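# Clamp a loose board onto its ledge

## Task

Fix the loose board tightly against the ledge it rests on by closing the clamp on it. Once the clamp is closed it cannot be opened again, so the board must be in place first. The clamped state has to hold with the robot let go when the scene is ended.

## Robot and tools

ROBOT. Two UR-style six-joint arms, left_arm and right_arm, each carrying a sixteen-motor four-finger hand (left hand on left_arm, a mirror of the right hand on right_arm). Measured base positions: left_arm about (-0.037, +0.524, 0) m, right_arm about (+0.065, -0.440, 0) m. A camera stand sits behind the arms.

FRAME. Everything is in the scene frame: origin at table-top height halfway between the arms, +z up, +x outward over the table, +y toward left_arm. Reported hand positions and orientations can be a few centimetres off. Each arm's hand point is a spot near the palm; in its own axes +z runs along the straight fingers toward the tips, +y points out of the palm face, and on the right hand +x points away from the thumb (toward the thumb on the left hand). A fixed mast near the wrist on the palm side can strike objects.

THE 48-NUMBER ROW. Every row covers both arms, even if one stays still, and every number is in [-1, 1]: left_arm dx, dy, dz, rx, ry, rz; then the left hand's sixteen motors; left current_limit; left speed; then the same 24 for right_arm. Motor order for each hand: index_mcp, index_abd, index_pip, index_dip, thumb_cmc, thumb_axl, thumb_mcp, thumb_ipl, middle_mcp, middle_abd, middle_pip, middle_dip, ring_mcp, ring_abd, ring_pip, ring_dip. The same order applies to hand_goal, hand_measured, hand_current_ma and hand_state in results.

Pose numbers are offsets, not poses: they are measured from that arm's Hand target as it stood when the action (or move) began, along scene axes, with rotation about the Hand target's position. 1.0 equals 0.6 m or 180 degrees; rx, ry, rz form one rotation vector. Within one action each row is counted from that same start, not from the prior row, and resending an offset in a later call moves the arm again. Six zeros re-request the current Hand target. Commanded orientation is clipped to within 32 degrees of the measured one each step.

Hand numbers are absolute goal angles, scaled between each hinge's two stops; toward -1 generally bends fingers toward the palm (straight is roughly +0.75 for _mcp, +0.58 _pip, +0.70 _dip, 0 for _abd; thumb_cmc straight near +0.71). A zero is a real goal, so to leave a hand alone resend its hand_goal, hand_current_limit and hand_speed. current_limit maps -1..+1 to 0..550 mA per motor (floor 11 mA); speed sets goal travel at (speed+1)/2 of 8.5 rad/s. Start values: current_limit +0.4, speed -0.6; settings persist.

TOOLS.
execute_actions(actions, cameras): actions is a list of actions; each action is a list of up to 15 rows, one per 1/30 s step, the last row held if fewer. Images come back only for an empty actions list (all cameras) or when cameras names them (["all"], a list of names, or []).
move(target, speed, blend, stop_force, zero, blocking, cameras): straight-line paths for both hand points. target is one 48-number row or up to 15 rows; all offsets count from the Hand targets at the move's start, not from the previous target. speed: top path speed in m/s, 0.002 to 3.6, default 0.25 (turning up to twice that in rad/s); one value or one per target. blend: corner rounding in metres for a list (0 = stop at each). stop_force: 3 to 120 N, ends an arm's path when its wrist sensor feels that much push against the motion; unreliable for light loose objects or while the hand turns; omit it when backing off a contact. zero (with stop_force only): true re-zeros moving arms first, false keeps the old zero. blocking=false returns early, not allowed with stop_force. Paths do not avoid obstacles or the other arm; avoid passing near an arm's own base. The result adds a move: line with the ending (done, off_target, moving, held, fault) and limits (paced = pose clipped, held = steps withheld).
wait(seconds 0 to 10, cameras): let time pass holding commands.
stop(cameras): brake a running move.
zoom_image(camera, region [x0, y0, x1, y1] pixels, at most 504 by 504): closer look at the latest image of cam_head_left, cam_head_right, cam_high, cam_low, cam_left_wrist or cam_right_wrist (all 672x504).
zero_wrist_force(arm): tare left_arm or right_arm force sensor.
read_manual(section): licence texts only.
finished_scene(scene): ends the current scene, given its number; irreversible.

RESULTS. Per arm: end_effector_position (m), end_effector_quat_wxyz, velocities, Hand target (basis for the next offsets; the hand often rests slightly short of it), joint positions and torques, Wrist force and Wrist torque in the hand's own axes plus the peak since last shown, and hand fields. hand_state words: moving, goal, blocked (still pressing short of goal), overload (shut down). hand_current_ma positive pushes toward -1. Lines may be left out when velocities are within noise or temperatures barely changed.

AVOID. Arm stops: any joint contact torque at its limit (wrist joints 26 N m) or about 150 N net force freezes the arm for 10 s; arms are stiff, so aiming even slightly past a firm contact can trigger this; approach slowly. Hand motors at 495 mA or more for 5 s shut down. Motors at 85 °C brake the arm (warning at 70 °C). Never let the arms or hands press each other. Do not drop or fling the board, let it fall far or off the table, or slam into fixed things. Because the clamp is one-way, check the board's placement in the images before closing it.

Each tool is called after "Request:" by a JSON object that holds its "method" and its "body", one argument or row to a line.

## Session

Request:
{"method": "execute_actions", "body": {
  "actions": []
}}

Scene clock: 0.00 s.
left_arm: end_effector_position=(+0.5010, +0.5461, +0.3031) hand_goal=(+0.754, +0.000, +0.576, +0.696, +0.714, +0.678, +0.226, +0.168, +0.754, +0.000, +0.576, +0.696, +0.754, +0.000, +0.576, +0.696) hand_measured=(+0.754, +0.000, +0.576, +0.696, +0.714, +0.678, +0.226, +0.168, +0.754, +0.000, +0.576, +0.696, +0.754, +0.000, +0.576, +0.696) hand_current_ma=(+0, +0, +0, +0, +0, +0, +0, +0, +0, +0, +0, +0, +0, +0, +0, +0) hand_state=(goal, goal, goal, goal, goal, goal, goal, goal, goal, goal, goal, goal, goal, goal, goal, goal) hand_current_limit=0.40 hand_speed=-0.60 end_effector_quat_wxyz=(+0.045, -0.495, +0.868, +0.016) | right_arm: end_effector_position=(+0.2938, -0.1974, +0.1404) hand_goal=(+0.754, +0.000, +0.576, +0.696, +0.714, +0.678, +0.226, +0.168, +0.754, +0.000, +0.576, +0.696, +0.754, +0.000, +0.576, +0.696) hand_measured=(+0.754, +0.000, +0.576, +0.696, +0.714, +0.678, +0.226, +0.168, +0.754, +0.000, +0.576, +0.696, +0.754, +0.000, +0.576, +0.696) hand_current_ma=(+0, +0, +0, +0, +0, +0, +0, +0, +0, +0, +0, +0, +0, +0, +0, +0) hand_state=(goal, goal, goal, goal, goal, goal, goal, goal, goal, goal, goal, goal, goal, goal, goal, goal) hand_current_limit=0.40 hand_speed=-0.60 end_effector_quat_wxyz=(-0.248, +0.760, +0.598, -0.056)
Joint positions: left_arm=[3.31 -1.819 -1.442 -1.375 1.629 -2.414] | right_arm=[0.228 -1.978 2.34 -1.615 -1.16 0.438]
Joint velocities: within noise
Joint torques (N m): no reading
Motor temperatures (°C): left_arm=[36 35 32 40 35 40] | right_arm=[25 30 32 36 41 42]
Wrist force (N): no reading
Wrist torque (N m): no reading
Wrist force, peak (N): no reading
Hand target: left_arm +0.5010, +0.5461, +0.3031; +0.045, -0.495, +0.868, +0.016 | right_arm +0.2938, -0.1974, +0.1404; -0.248, +0.760, +0.598, -0.056
camera_calibration:
cam_left_wrist: T_world_to_cam=[[0.939984, 0.324139, 0.106607, -0.715549], [0.176758, -0.729795, 0.660421, 0.06941], [0.291869, -0.601941, -0.74329, 0.53902], [0, 0, 0, 1]] pos_world=[0.503012, 0.607051, 0.431091]
cam_right_wrist: T_world_to_cam=[[0.337046, -0.83034, -0.443775, -0.168835], [-0.331773, -0.545869, 0.769385, -0.161305], [-0.881094, -0.112086, -0.459467, 0.420987], [0, 0, 0, 1]] pos_world=[0.374318, -0.181055, 0.242611]

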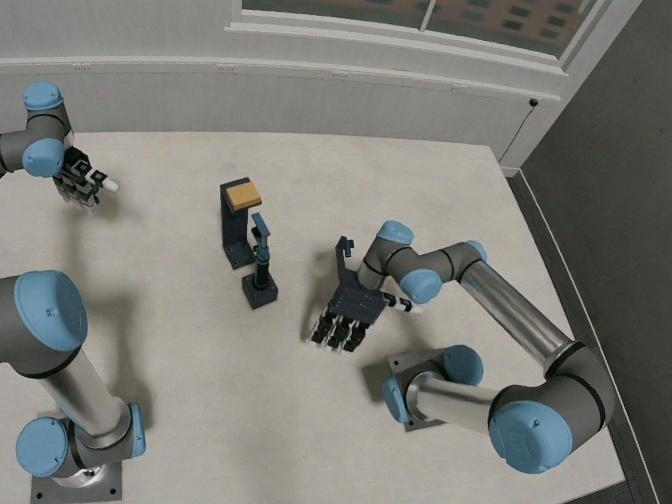

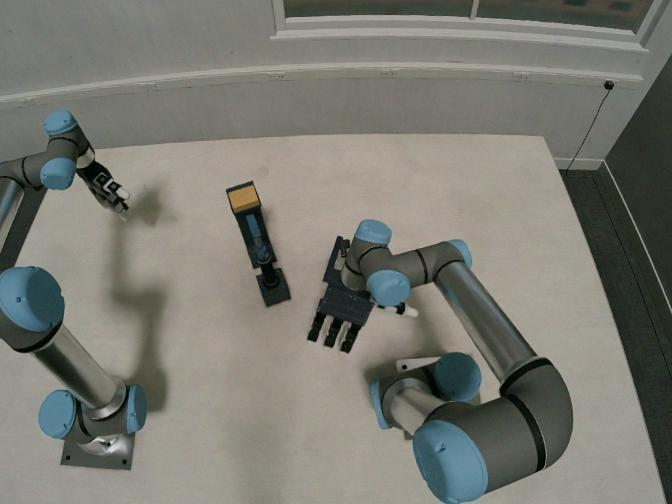

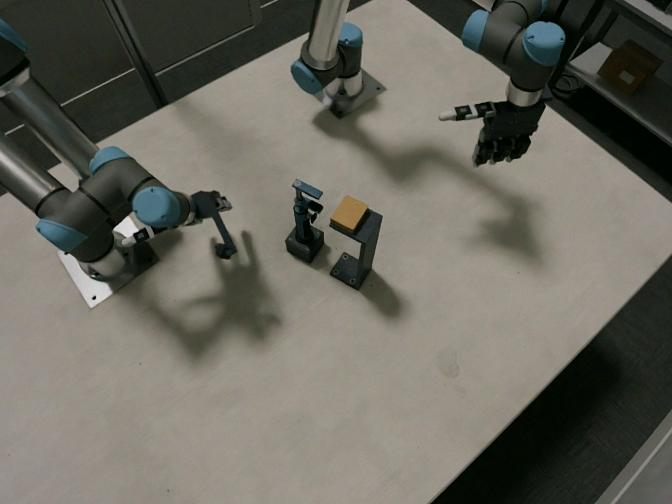

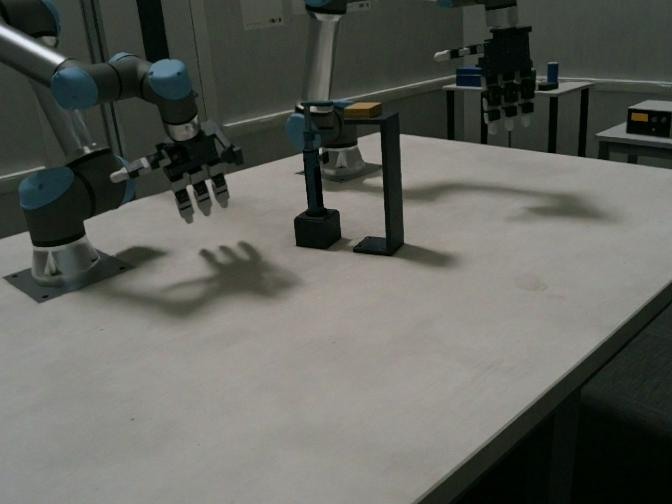

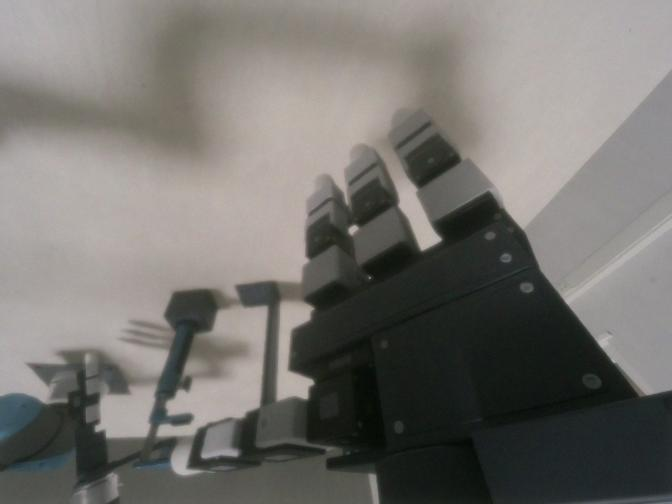

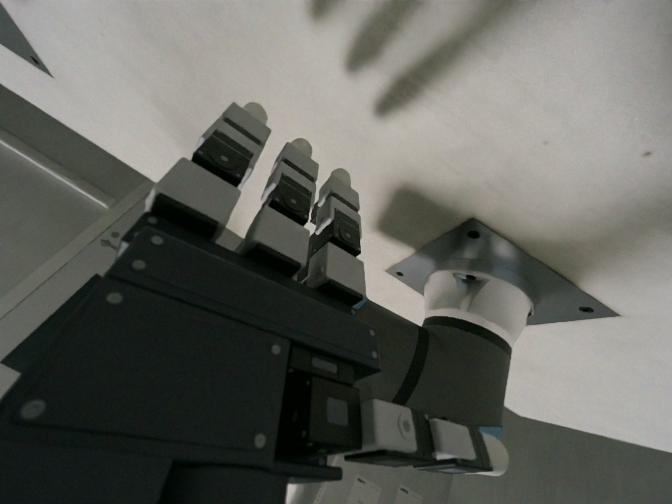

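Request:
{"method": "zoom_image", "body": {
  "camera": "cam_head_left",
  "region": [200, 160, 310, 320]
}}

Request:
{"method": "zoom_image", "body": {
  "camera": "cam_head_right",
  "region": [200, 160, 310, 320]
}}

Request:
{"method": "zoom_image", "body": {
  "camera": "cam_high",
  "region": [270, 160, 400, 310]
}}

Request:
{"method": "zoom_image", "body": {
  "camera": "cam_low",
  "region": [270, 80, 430, 270]
}}

Scaled by 3.150 from the camera's 672x504 image, which has a finer 960x720 frame.

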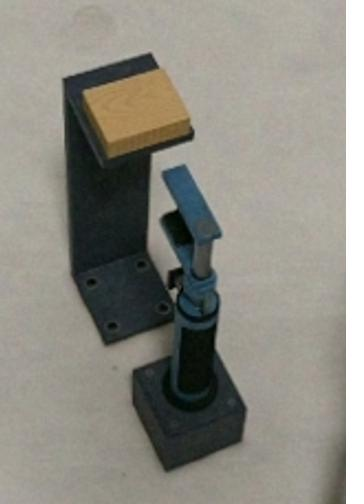

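Scaled by 3.150 from the camera's 672x504 image, which has a finer 960x720 frame.

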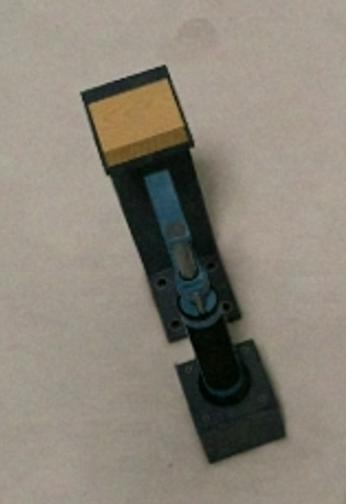

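Scaled by 3.360 from the camera's 672x504 image, which has a finer 960x720 frame.

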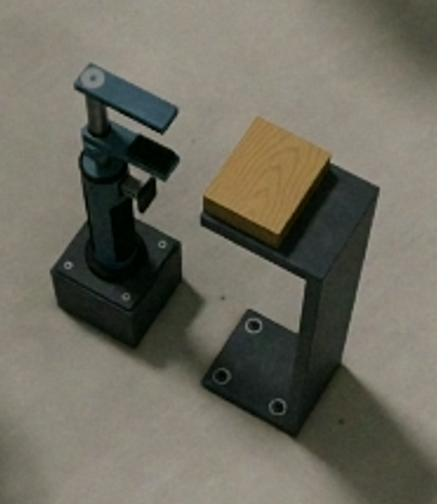

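Scaled by 2.653 from the camera's 672x504 image, which has a finer 960x720 frame.

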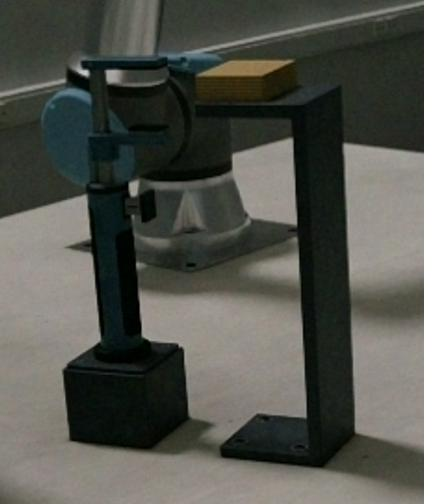

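Request:
{"method": "zoom_image", "body": {
  "camera": "cam_low",
  "region": [100, 120, 260, 240]
}}

Request:
{"method": "zoom_image", "body": {
  "camera": "cam_head_left",
  "region": [300, 220, 430, 360]
}}

Request:
{"method": "zoom_image", "body": {
  "camera": "cam_head_right",
  "region": [300, 220, 430, 360]
}}

Request:
{"method": "zoom_image", "body": {
  "camera": "cam_high",
  "region": [110, 180, 250, 270]
}}

Scaled by 3.150 from the camera's 672x504 image, which has a finer 960x720 frame.

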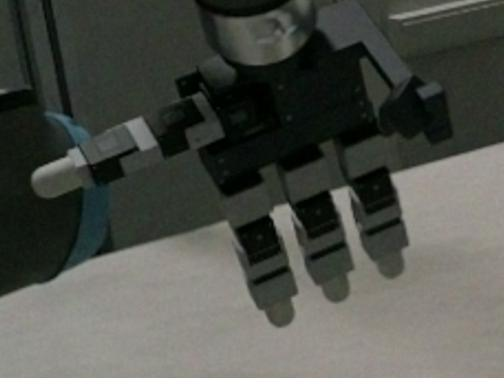

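Scaled by 3.600 from the camera's 672x504 image, which has a finer 960x720 frame.

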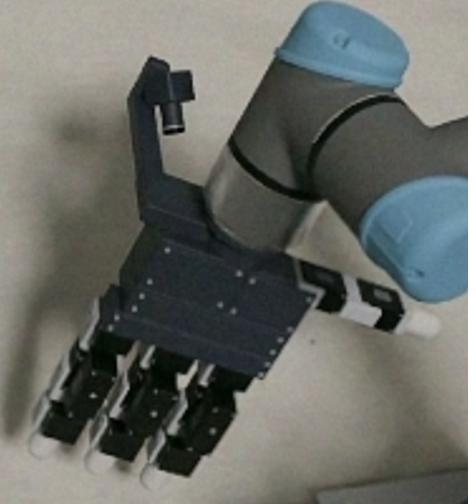

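Scaled by 3.600 from the camera's 672x504 image, which has a finer 960x720 frame.

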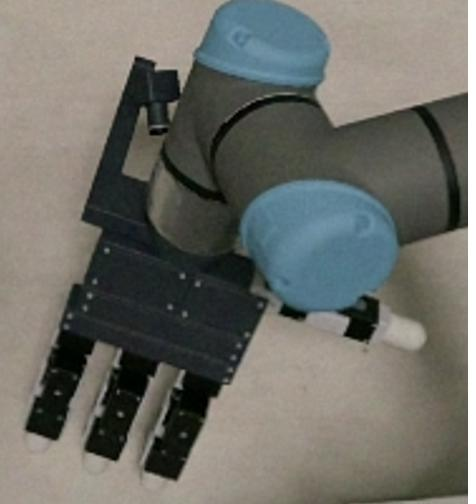

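Scaled by 3.600 from the camera's 672x504 image, which has a finer 960x720 frame.

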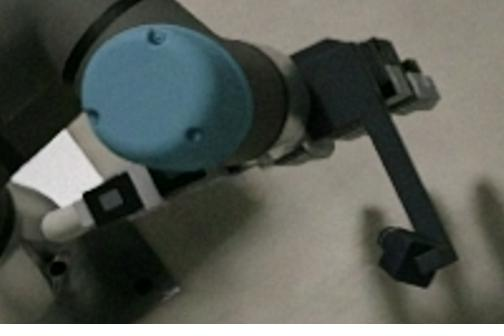

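Request:
{"method": "zoom_image", "body": {
  "camera": "cam_head_left",
  "region": [215, 170, 275, 230]
}}

Request:
{"method": "zoom_image", "body": {
  "camera": "cam_head_left",
  "region": [220, 225, 290, 315]
}}

Request:
{"method": "zoom_image", "body": {
  "camera": "cam_head_right",
  "region": [220, 175, 280, 235]
}}

Request:
{"method": "zoom_image", "body": {
  "camera": "cam_head_right",
  "region": [240, 225, 300, 315]
}}

Request:
{"method": "zoom_image", "body": {
  "camera": "cam_low",
  "region": [290, 90, 410, 170]
}}

Request:
{"method": "zoom_image", "body": {
  "camera": "cam_low",
  "region": [280, 160, 420, 265]
}}

Request:
{"method": "zoom_image", "body": {
  "camera": "cam_high",
  "region": [280, 170, 340, 230]
}}

Request:
{"method": "zoom_image", "body": {
  "camera": "cam_high",
  "region": [320, 190, 390, 295]
}}

Scaled by 8.400 from the camera's 672x504 image, which has a finer 960x720 frame.

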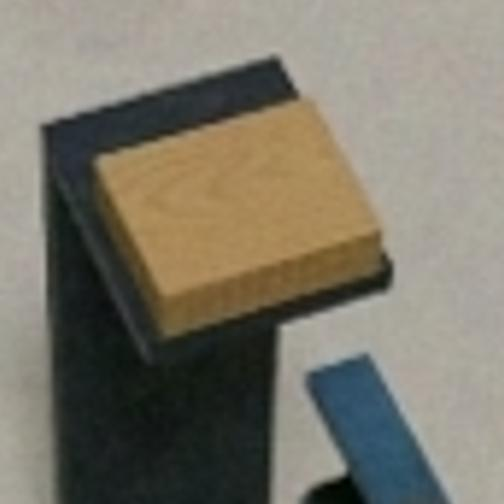

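Scaled by 5.600 from the camera's 672x504 image, which has a finer 960x720 frame.

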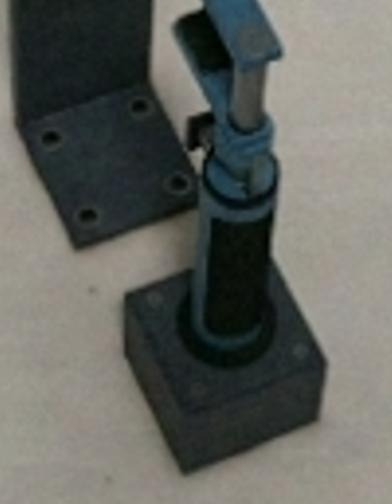

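Scaled by 8.400 from the camera's 672x504 image, which has a finer 960x720 frame.

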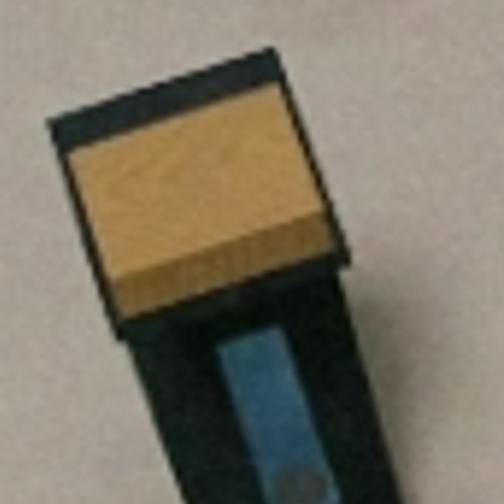

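Scaled by 5.600 from the camera's 672x504 image, which has a finer 960x720 frame.

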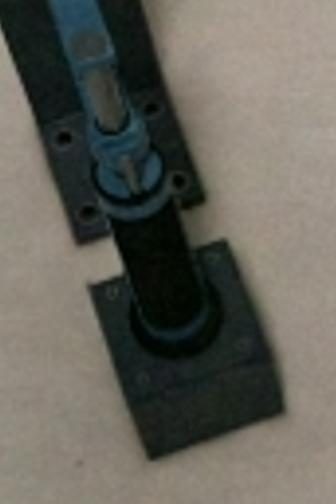

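Scaled by 4.200 from the camera's 672x504 image, which has a finer 960x720 frame.

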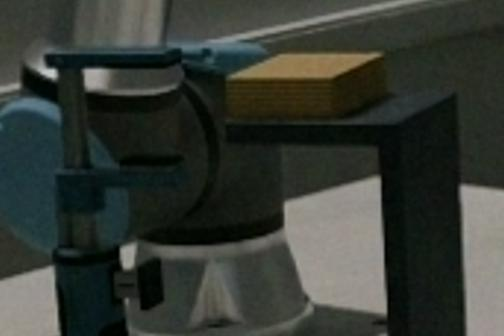

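Scaled by 3.600 from the camera's 672x504 image, which has a finer 960x720 frame.

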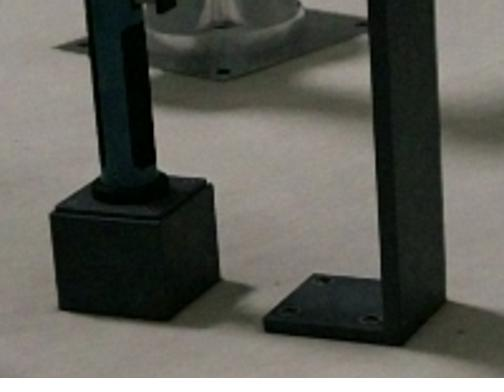

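Scaled by 8.400 from the camera's 672x504 image, which has a finer 960x720 frame.

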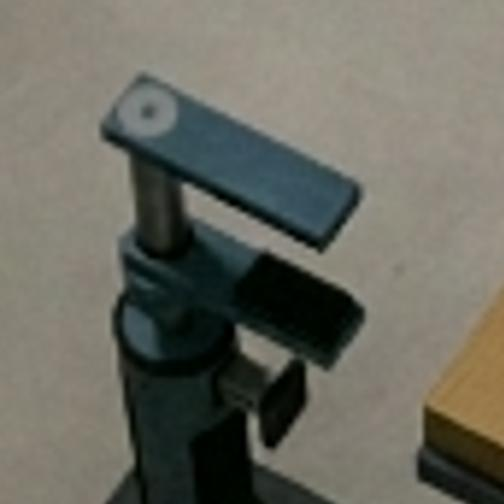

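Scaled by 4.800 from the camera's 672x504 image, which has a finer 960x720 frame.

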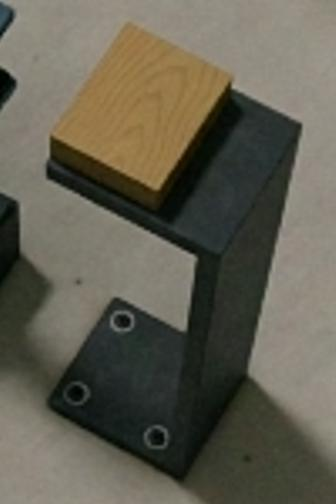

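Request:
{"method": "zoom_image", "body": {
  "camera": "cam_head_left",
  "region": [40, 140, 130, 220]
}}

Request:
{"method": "zoom_image", "body": {
  "camera": "cam_head_right",
  "region": [60, 140, 140, 230]
}}

Request:
{"method": "zoom_image", "body": {
  "camera": "cam_high",
  "region": [430, 80, 560, 180]
}}

Request:
{"method": "zoom_image", "body": {
  "camera": "cam_low",
  "region": [425, 20, 555, 140]
}}

Scaled by 5.600 from the camera's 672x504 image, which has a finer 960x720 frame.

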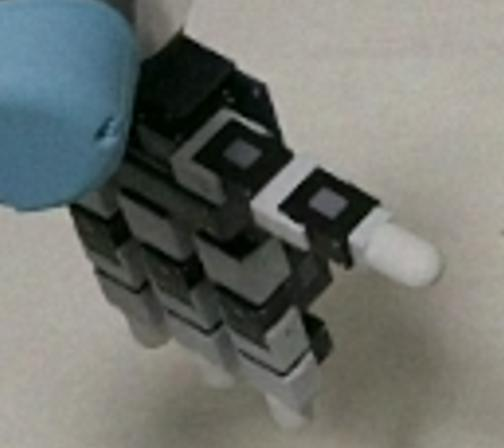

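Scaled by 5.600 from the camera's 672x504 image, which has a finer 960x720 frame.

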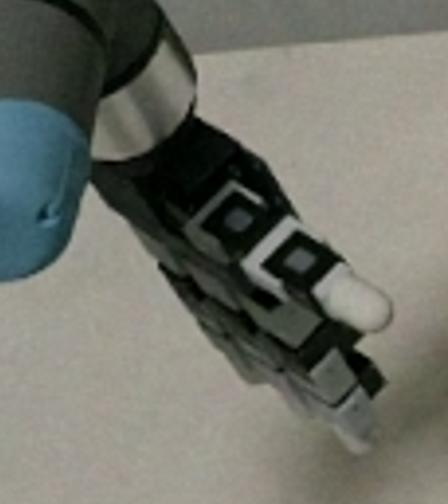

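Scaled by 3.877 from the camera's 672x504 image, which has a finer 960x720 frame.

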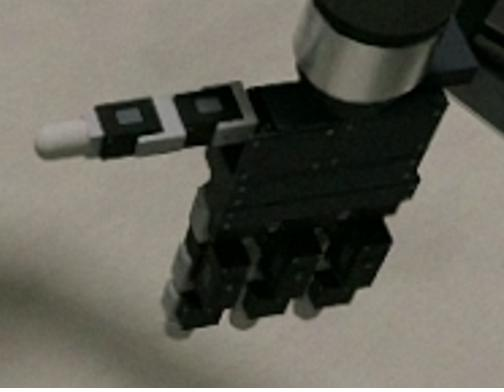

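Scaled by 3.877 from the camera's 672x504 image, which has a finer 960x720 frame.

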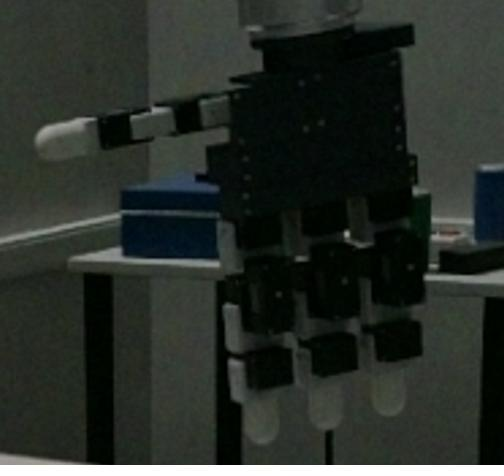

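Request:
{"method": "move", "body": {
  "target": [
    [0,0,0,0,0,0,0.754,0,0.576,0.696,0.714,0.678,0.226,0.168,0.754,0,0.576,0.696,0.754,0,0.576,0.696,0.4,-0.6,-0.022,0.331,0.0375,0.3174,0.0342,0.0507,0.754,0,0.576,0.696,0.286,0.678,0.95,0.168,0.754,0,0.576,0.696,0.754,0,0.576,0.696,0.4,-0.6],
    [0,0,0,0,0,0,0.754,0,0.576,0.696,0.714,0.678,0.226,0.168,0.754,0,0.576,0.696,0.754,0,0.576,0.696,0.4,-0.6,0.0428,0.4173,0.0498,0.4083,-0.0384,0.0044,0.754,0,0.576,0.696,0.286,0.678,0.95,0.168,0.754,0,0.576,0.696,0.754,0,0.576,0.696,0.4,-0.6],
    [0,0,0,0,0,0,0.754,0,0.576,0.696,0.714,0.678,0.226,0.168,0.754,0,0.576,0.696,0.754,0,0.576,0.696,0.4,-0.6,0.0935,0.4483,-0.019,0.4056,-0.15,-0.035,0.754,0,0.576,0.696,0.286,0.678,0.95,0.168,0.754,0,0.576,0.696,0.754,0,0.576,0.696,0.4,-0.6]
  ],
  "speed": 0.3,
  "blend": 0.03,
  "cameras": ["all"]
}}

Scene clock: 27.77 s.
left_arm: end_effector_position=(+0.5010, +0.5461, +0.3031) hand_goal=(+0.754, +0.000, +0.576, +0.696, +0.714, +0.678, +0.226, +0.168, +0.754, +0.000, +0.576, +0.696, +0.754, +0.000, +0.576, +0.696) hand_measured=(+0.754, +0.000, +0.576, +0.696, +0.714, +0.678, +0.224, +0.168, +0.754, +0.000, +0.576, +0.696, +0.754, +0.000, +0.576, +0.696) hand_current_ma=(-1, +0, +0, +0, +0, -1, -3, +0, -1, +0, +0, +0, -1, +0, +0, +0) hand_state=(goal, goal, goal, goal, goal, goal, goal, goal, goal, goal, goal, goal, goal, goal, goal, goal) hand_current_limit=0.40 hand_speed=-0.60 end_effector_quat_wxyz=(+0.045, -0.495, +0.868, +0.016) | right_arm: end_effector_position=(+0.3499, +0.0716, +0.1290) hand_goal=(+0.754, +0.000, +0.576, +0.696, +0.286, +0.678, +0.950, +0.168, +0.754, +0.000, +0.576, +0.696, +0.754, +0.000, +0.576, +0.696) hand_measured=(+0.750, +0.002, +0.576, +0.696, +0.286, +0.678, +0.940, +0.168, +0.752, +0.002, +0.576, +0.696, +0.750, +0.002, +0.576, +0.696) hand_current_ma=(-1, +0, +0, +0, +0, +0, -8, +0, -1, +0, +0, +0, -1, +0, +0, +0) hand_state=(goal, goal, goal, goal, goal, goal, goal, goal, goal, goal, goal, goal, goal, goal, goal, goal) hand_current_limit=0.40 hand_speed=-0.60 end_effector_quat_wxyz=(+0.512, -0.487, -0.513, -0.487)
Joint positions: left_arm=[3.31 -1.819 -1.442 -1.375 1.629 -2.414] | right_arm=[0.488 -1.33 2.301 -0.971 0.476 -1.572]
Joint torques (N m): left_arm=[1.02 36.78 21.43 2.61 0.17 0.05] | right_arm=[16.16 -28.77 -22.58 0.73 1.68 -1]
Wrist force (N): left_arm=[0.1 0.0 0.0] | right_arm=[1.5 1.5 2.1]
Wrist torque (N m): left_arm=[0.01 -0.01 0.00] | right_arm=[-0.07 -0.01 0.23]
Wrist force, peak (N): left_arm=[0.0 0.1 0.4] | right_arm=[1.6 1.7 2.1]
Hand target: left_arm +0.5010, +0.5461, +0.3031; +0.045, -0.495, +0.868, +0.016 | right_arm +0.3499, +0.0716, +0.1290; +0.512, -0.487, -0.513, -0.487
Off the commanded pose: left_arm 0.000 m, 0 deg | right_arm 0.000 m, 0 deg.
move: done
camera_calibration:
cam_left_wrist: T_world_to_cam=[[0.939984, 0.324139, 0.106607, -0.715549], [0.176758, -0.729795, 0.660421, 0.06941], [0.291869, -0.601941, -0.74329, 0.53902], [0, 0, 0, 1]] pos_world=[0.503012, 0.607051, 0.431091]
cam_right_wrist: T_world_to_cam=[[0.627471, 0.033073, -0.777937, -0.0898551], [-0.507968, -0.739822, -0.441171, 0.244626], [-0.590126, 0.671989, -0.447417, 0.335839], [0, 0, 0, 1]] pos_world=[0.378831, -0.0417285, 0.18828]

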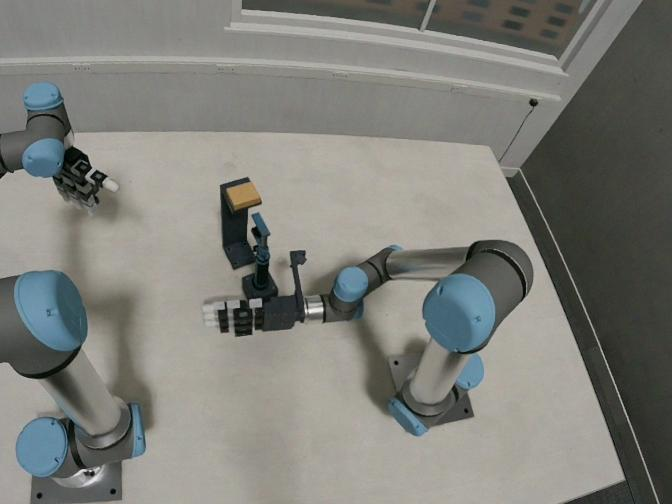

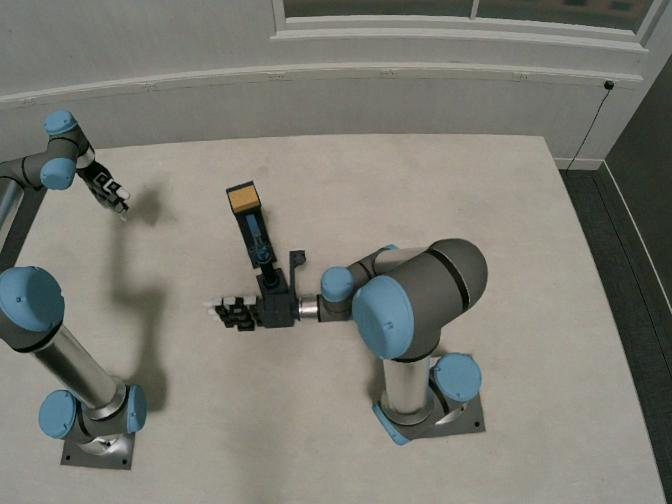

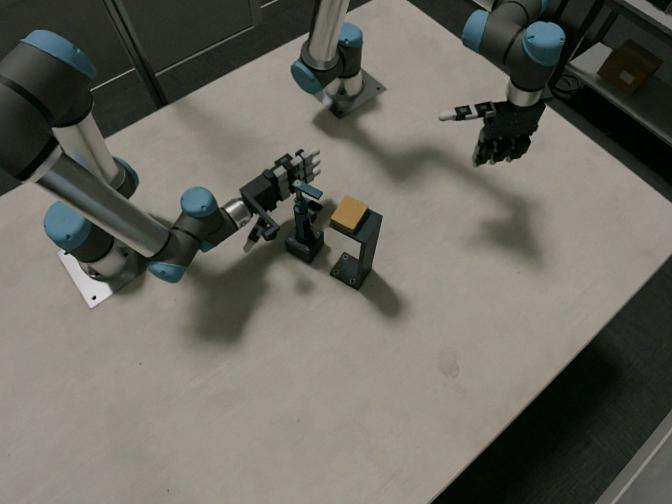

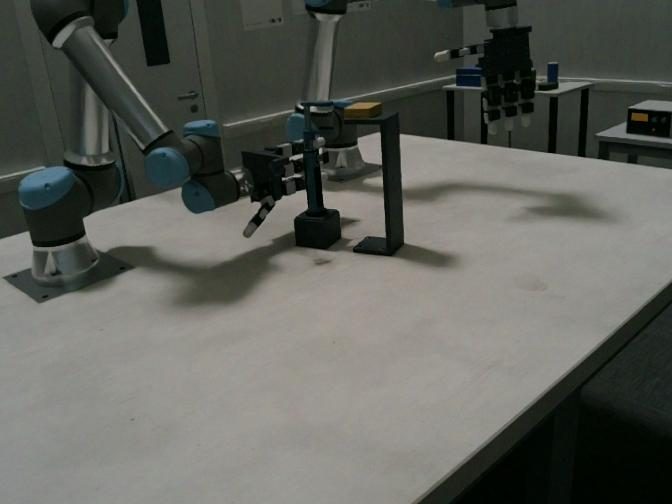

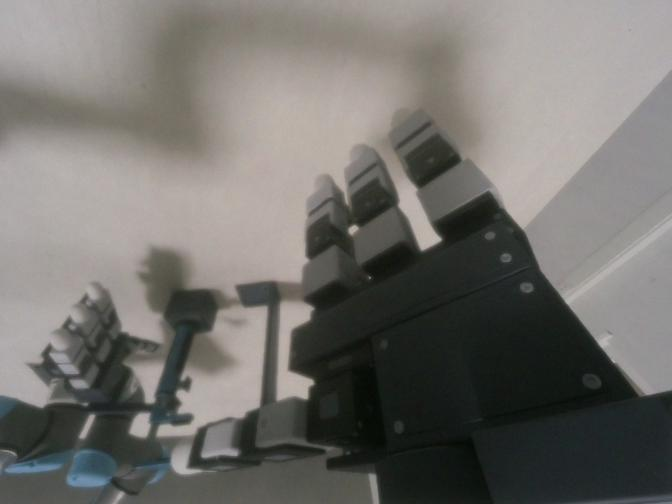

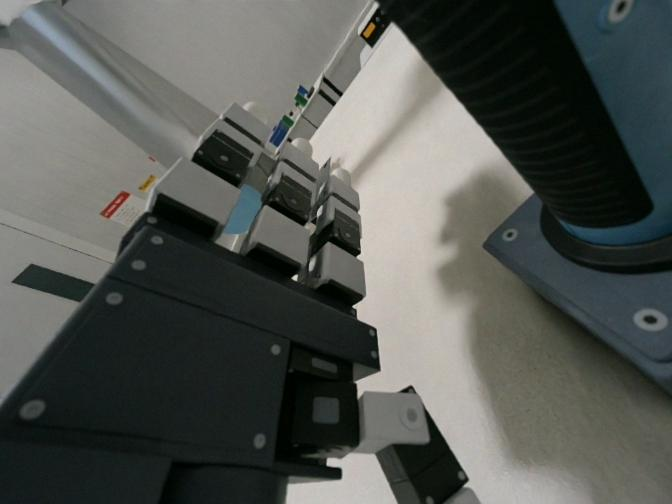

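Request:
{"method": "move", "body": {
  "target": [
    [0,0,0,0,0,0,0.754,0,0.576,0.696,0.714,0.678,0.226,0.168,0.754,0,0.576,0.696,0.754,0,0.576,0.696,0.4,-0.6,0.1465,0.0077,0,0,0,0,0.754,0,0.576,0.696,0.286,0.678,0.95,0.168,0.754,0,0.576,0.696,0.754,0,0.576,0.696,0.4,-0.6]
  ],
  "speed": 0.08,
  "stop_force": 4,
  "cameras": ["cam_head_left","cam_head_right","cam_low","cam_high","cam_right_wrist"]
}}

Request:
{"method": "zoom_image", "body": {
  "camera": "cam_head_left",
  "region": [200, 200, 330, 330]
}}

Request:
{"method": "zoom_image", "body": {
  "camera": "cam_high",
  "region": [240, 140, 380, 280]
}}

Request:
{"method": "zoom_image", "body": {
  "camera": "cam_low",
  "region": [260, 90, 380, 250]
}}

Scene clock: 30.97 s.
left_arm: end_effector_position=(+0.5010, +0.5461, +0.3031) hand_goal=(+0.754, +0.000, +0.576, +0.696, +0.714, +0.678, +0.226, +0.168, +0.754, +0.000, +0.576, +0.696, +0.754, +0.000, +0.576, +0.696) hand_measured=(+0.754, +0.000, +0.576, +0.696, +0.714, +0.678, +0.224, +0.168, +0.754, +0.000, +0.576, +0.696, +0.754, +0.000, +0.576, +0.696) hand_current_ma=(-1, +0, +0, +0, +0, -1, -3, +0, -1, +0, +0, +0, -1, +0, +0, +0) hand_state=(goal, goal, goal, goal, goal, goal, goal, goal, goal, goal, goal, goal, goal, goal, goal, goal) hand_current_limit=0.40 hand_speed=-0.60 end_effector_quat_wxyz=(+0.045, -0.495, +0.868, +0.016) | right_arm: end_effector_position=(+0.4378, +0.0762, +0.1290) hand_goal=(+0.754, +0.000, +0.576, +0.696, +0.286, +0.678, +0.950, +0.168, +0.754, +0.000, +0.576, +0.696, +0.754, +0.000, +0.576, +0.696) hand_measured=(+0.752, +0.002, +0.576, +0.696, +0.286, +0.678, +0.940, +0.168, +0.752, +0.002, +0.576, +0.696, +0.752, +0.002, +0.576, +0.696) hand_current_ma=(+0, +0, +0, +0, +0, +0, -8, +0, +0, +0, +0, +0, -1, +0, +0, +0) hand_state=(goal, goal, goal, goal, goal, goal, goal, goal, goal, goal, goal, goal, goal, goal, goal, goal) hand_current_limit=0.40 hand_speed=-0.60 end_effector_quat_wxyz=(+0.512, -0.487, -0.513, -0.487)
Joint positions: left_arm=[3.31 -1.819 -1.442 -1.375 1.629 -2.414] | right_arm=[0.386 -1.214 2.123 -0.907 0.374 -1.573]
Joint torques (N m): left_arm=[0.2 36.37 22.17 2.66 -0.03 -0.03] | right_arm=[-14.03 -19.26 -23.88 1 -1.56 -1.29]
Wrist force (N): left_arm=[0.1 0.0 0.0] | right_arm=[1.6 1.3 2.0]
Wrist torque (N m): left_arm=[0.00 -0.02 0.01] | right_arm=[-0.09 -0.02 0.22]
Wrist force, peak (N): left_arm=[0.2 0.2 0.2] | right_arm=[1.9 1.5 2.2]
Hand target: left_arm +0.5010, +0.5461, +0.3031; +0.045, -0.495, +0.868, +0.016 | right_arm +0.4378, +0.0762, +0.1290; +0.512, -0.487, -0.513, -0.487
Off the commanded pose: left_arm 0.000 m, 0 deg | right_arm 0.000 m, 0 deg.
move: done
camera_calibration:
cam_right_wrist: T_world_to_cam=[[0.627513, 0.0330207, -0.777906, -0.14519], [-0.507901, -0.739901, -0.441116, 0.292635], [-0.590139, 0.671904, -0.447527, 0.384644], [0, 0, 0, 1]] pos_world=[0.466731, -0.0371287, 0.18828]
Images, in order (width x height): cam_head_left 672x504, cam_head_right 672x504, cam_high 672x504, cam_low 672x504, cam_right_wrist 672x504.

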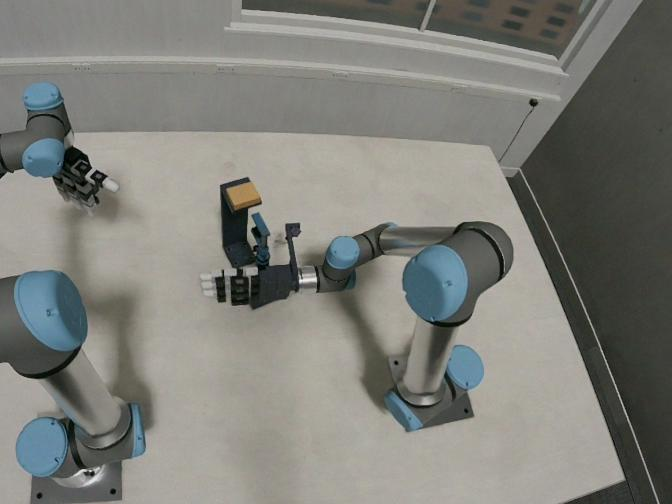

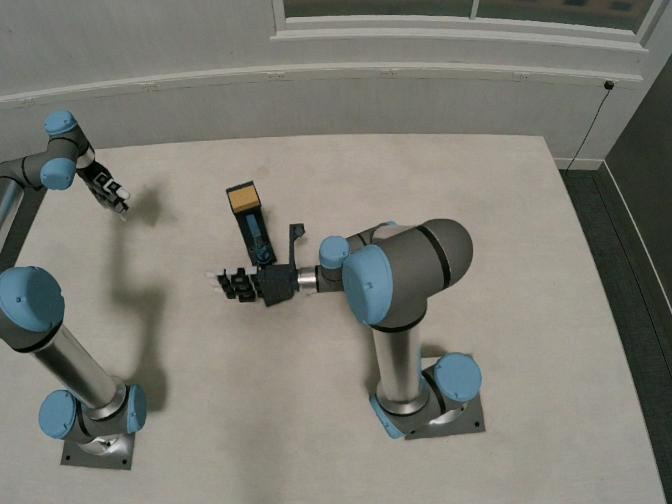

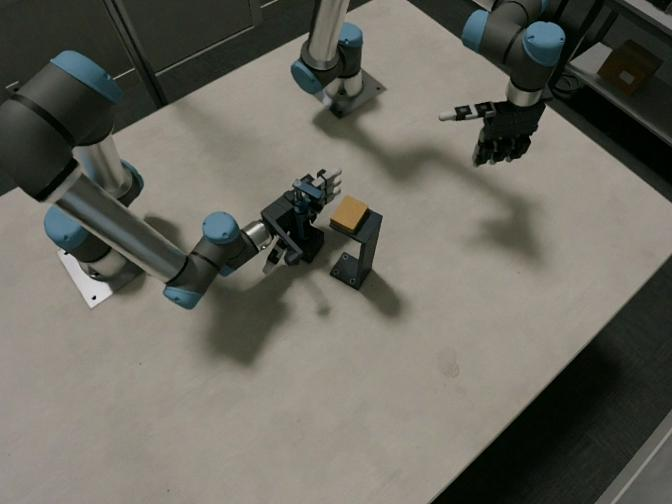

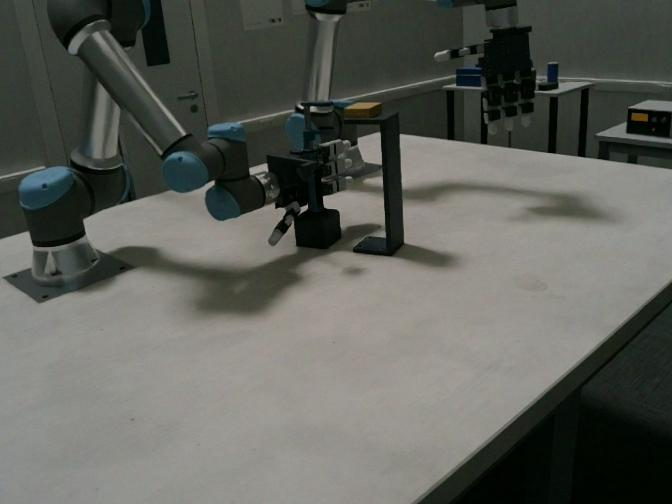

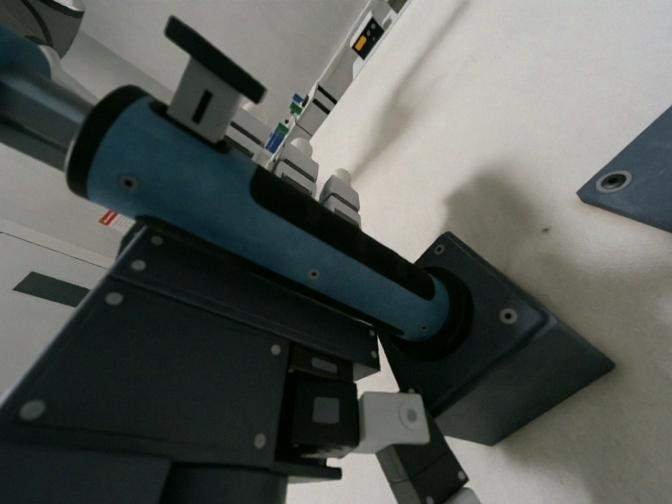

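Scaled by 3.877 from the camera's 672x504 image, which has a finer 960x720 frame.

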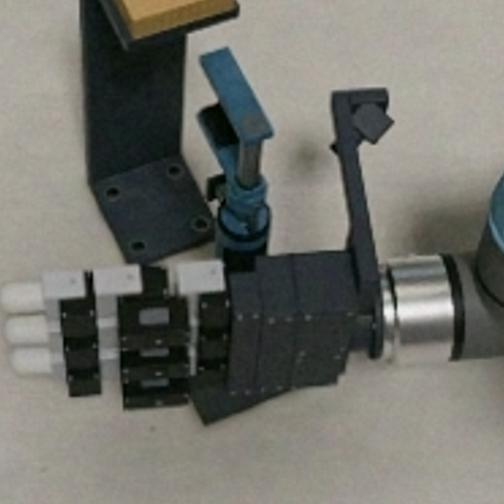

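Scaled by 3.600 from the camera's 672x504 image, which has a finer 960x720 frame.

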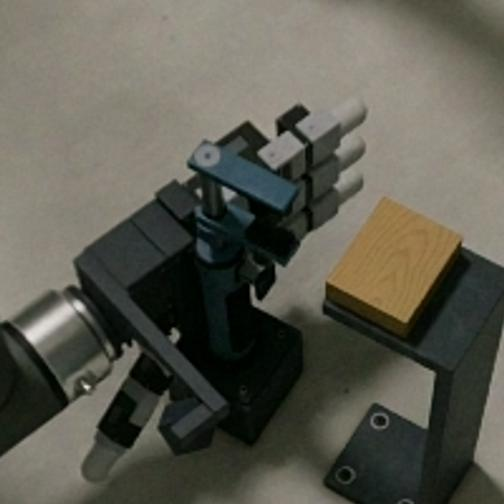

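Scaled by 3.150 from the camera's 672x504 image, which has a finer 960x720 frame.

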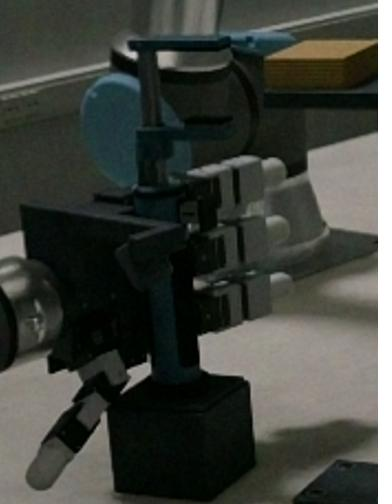

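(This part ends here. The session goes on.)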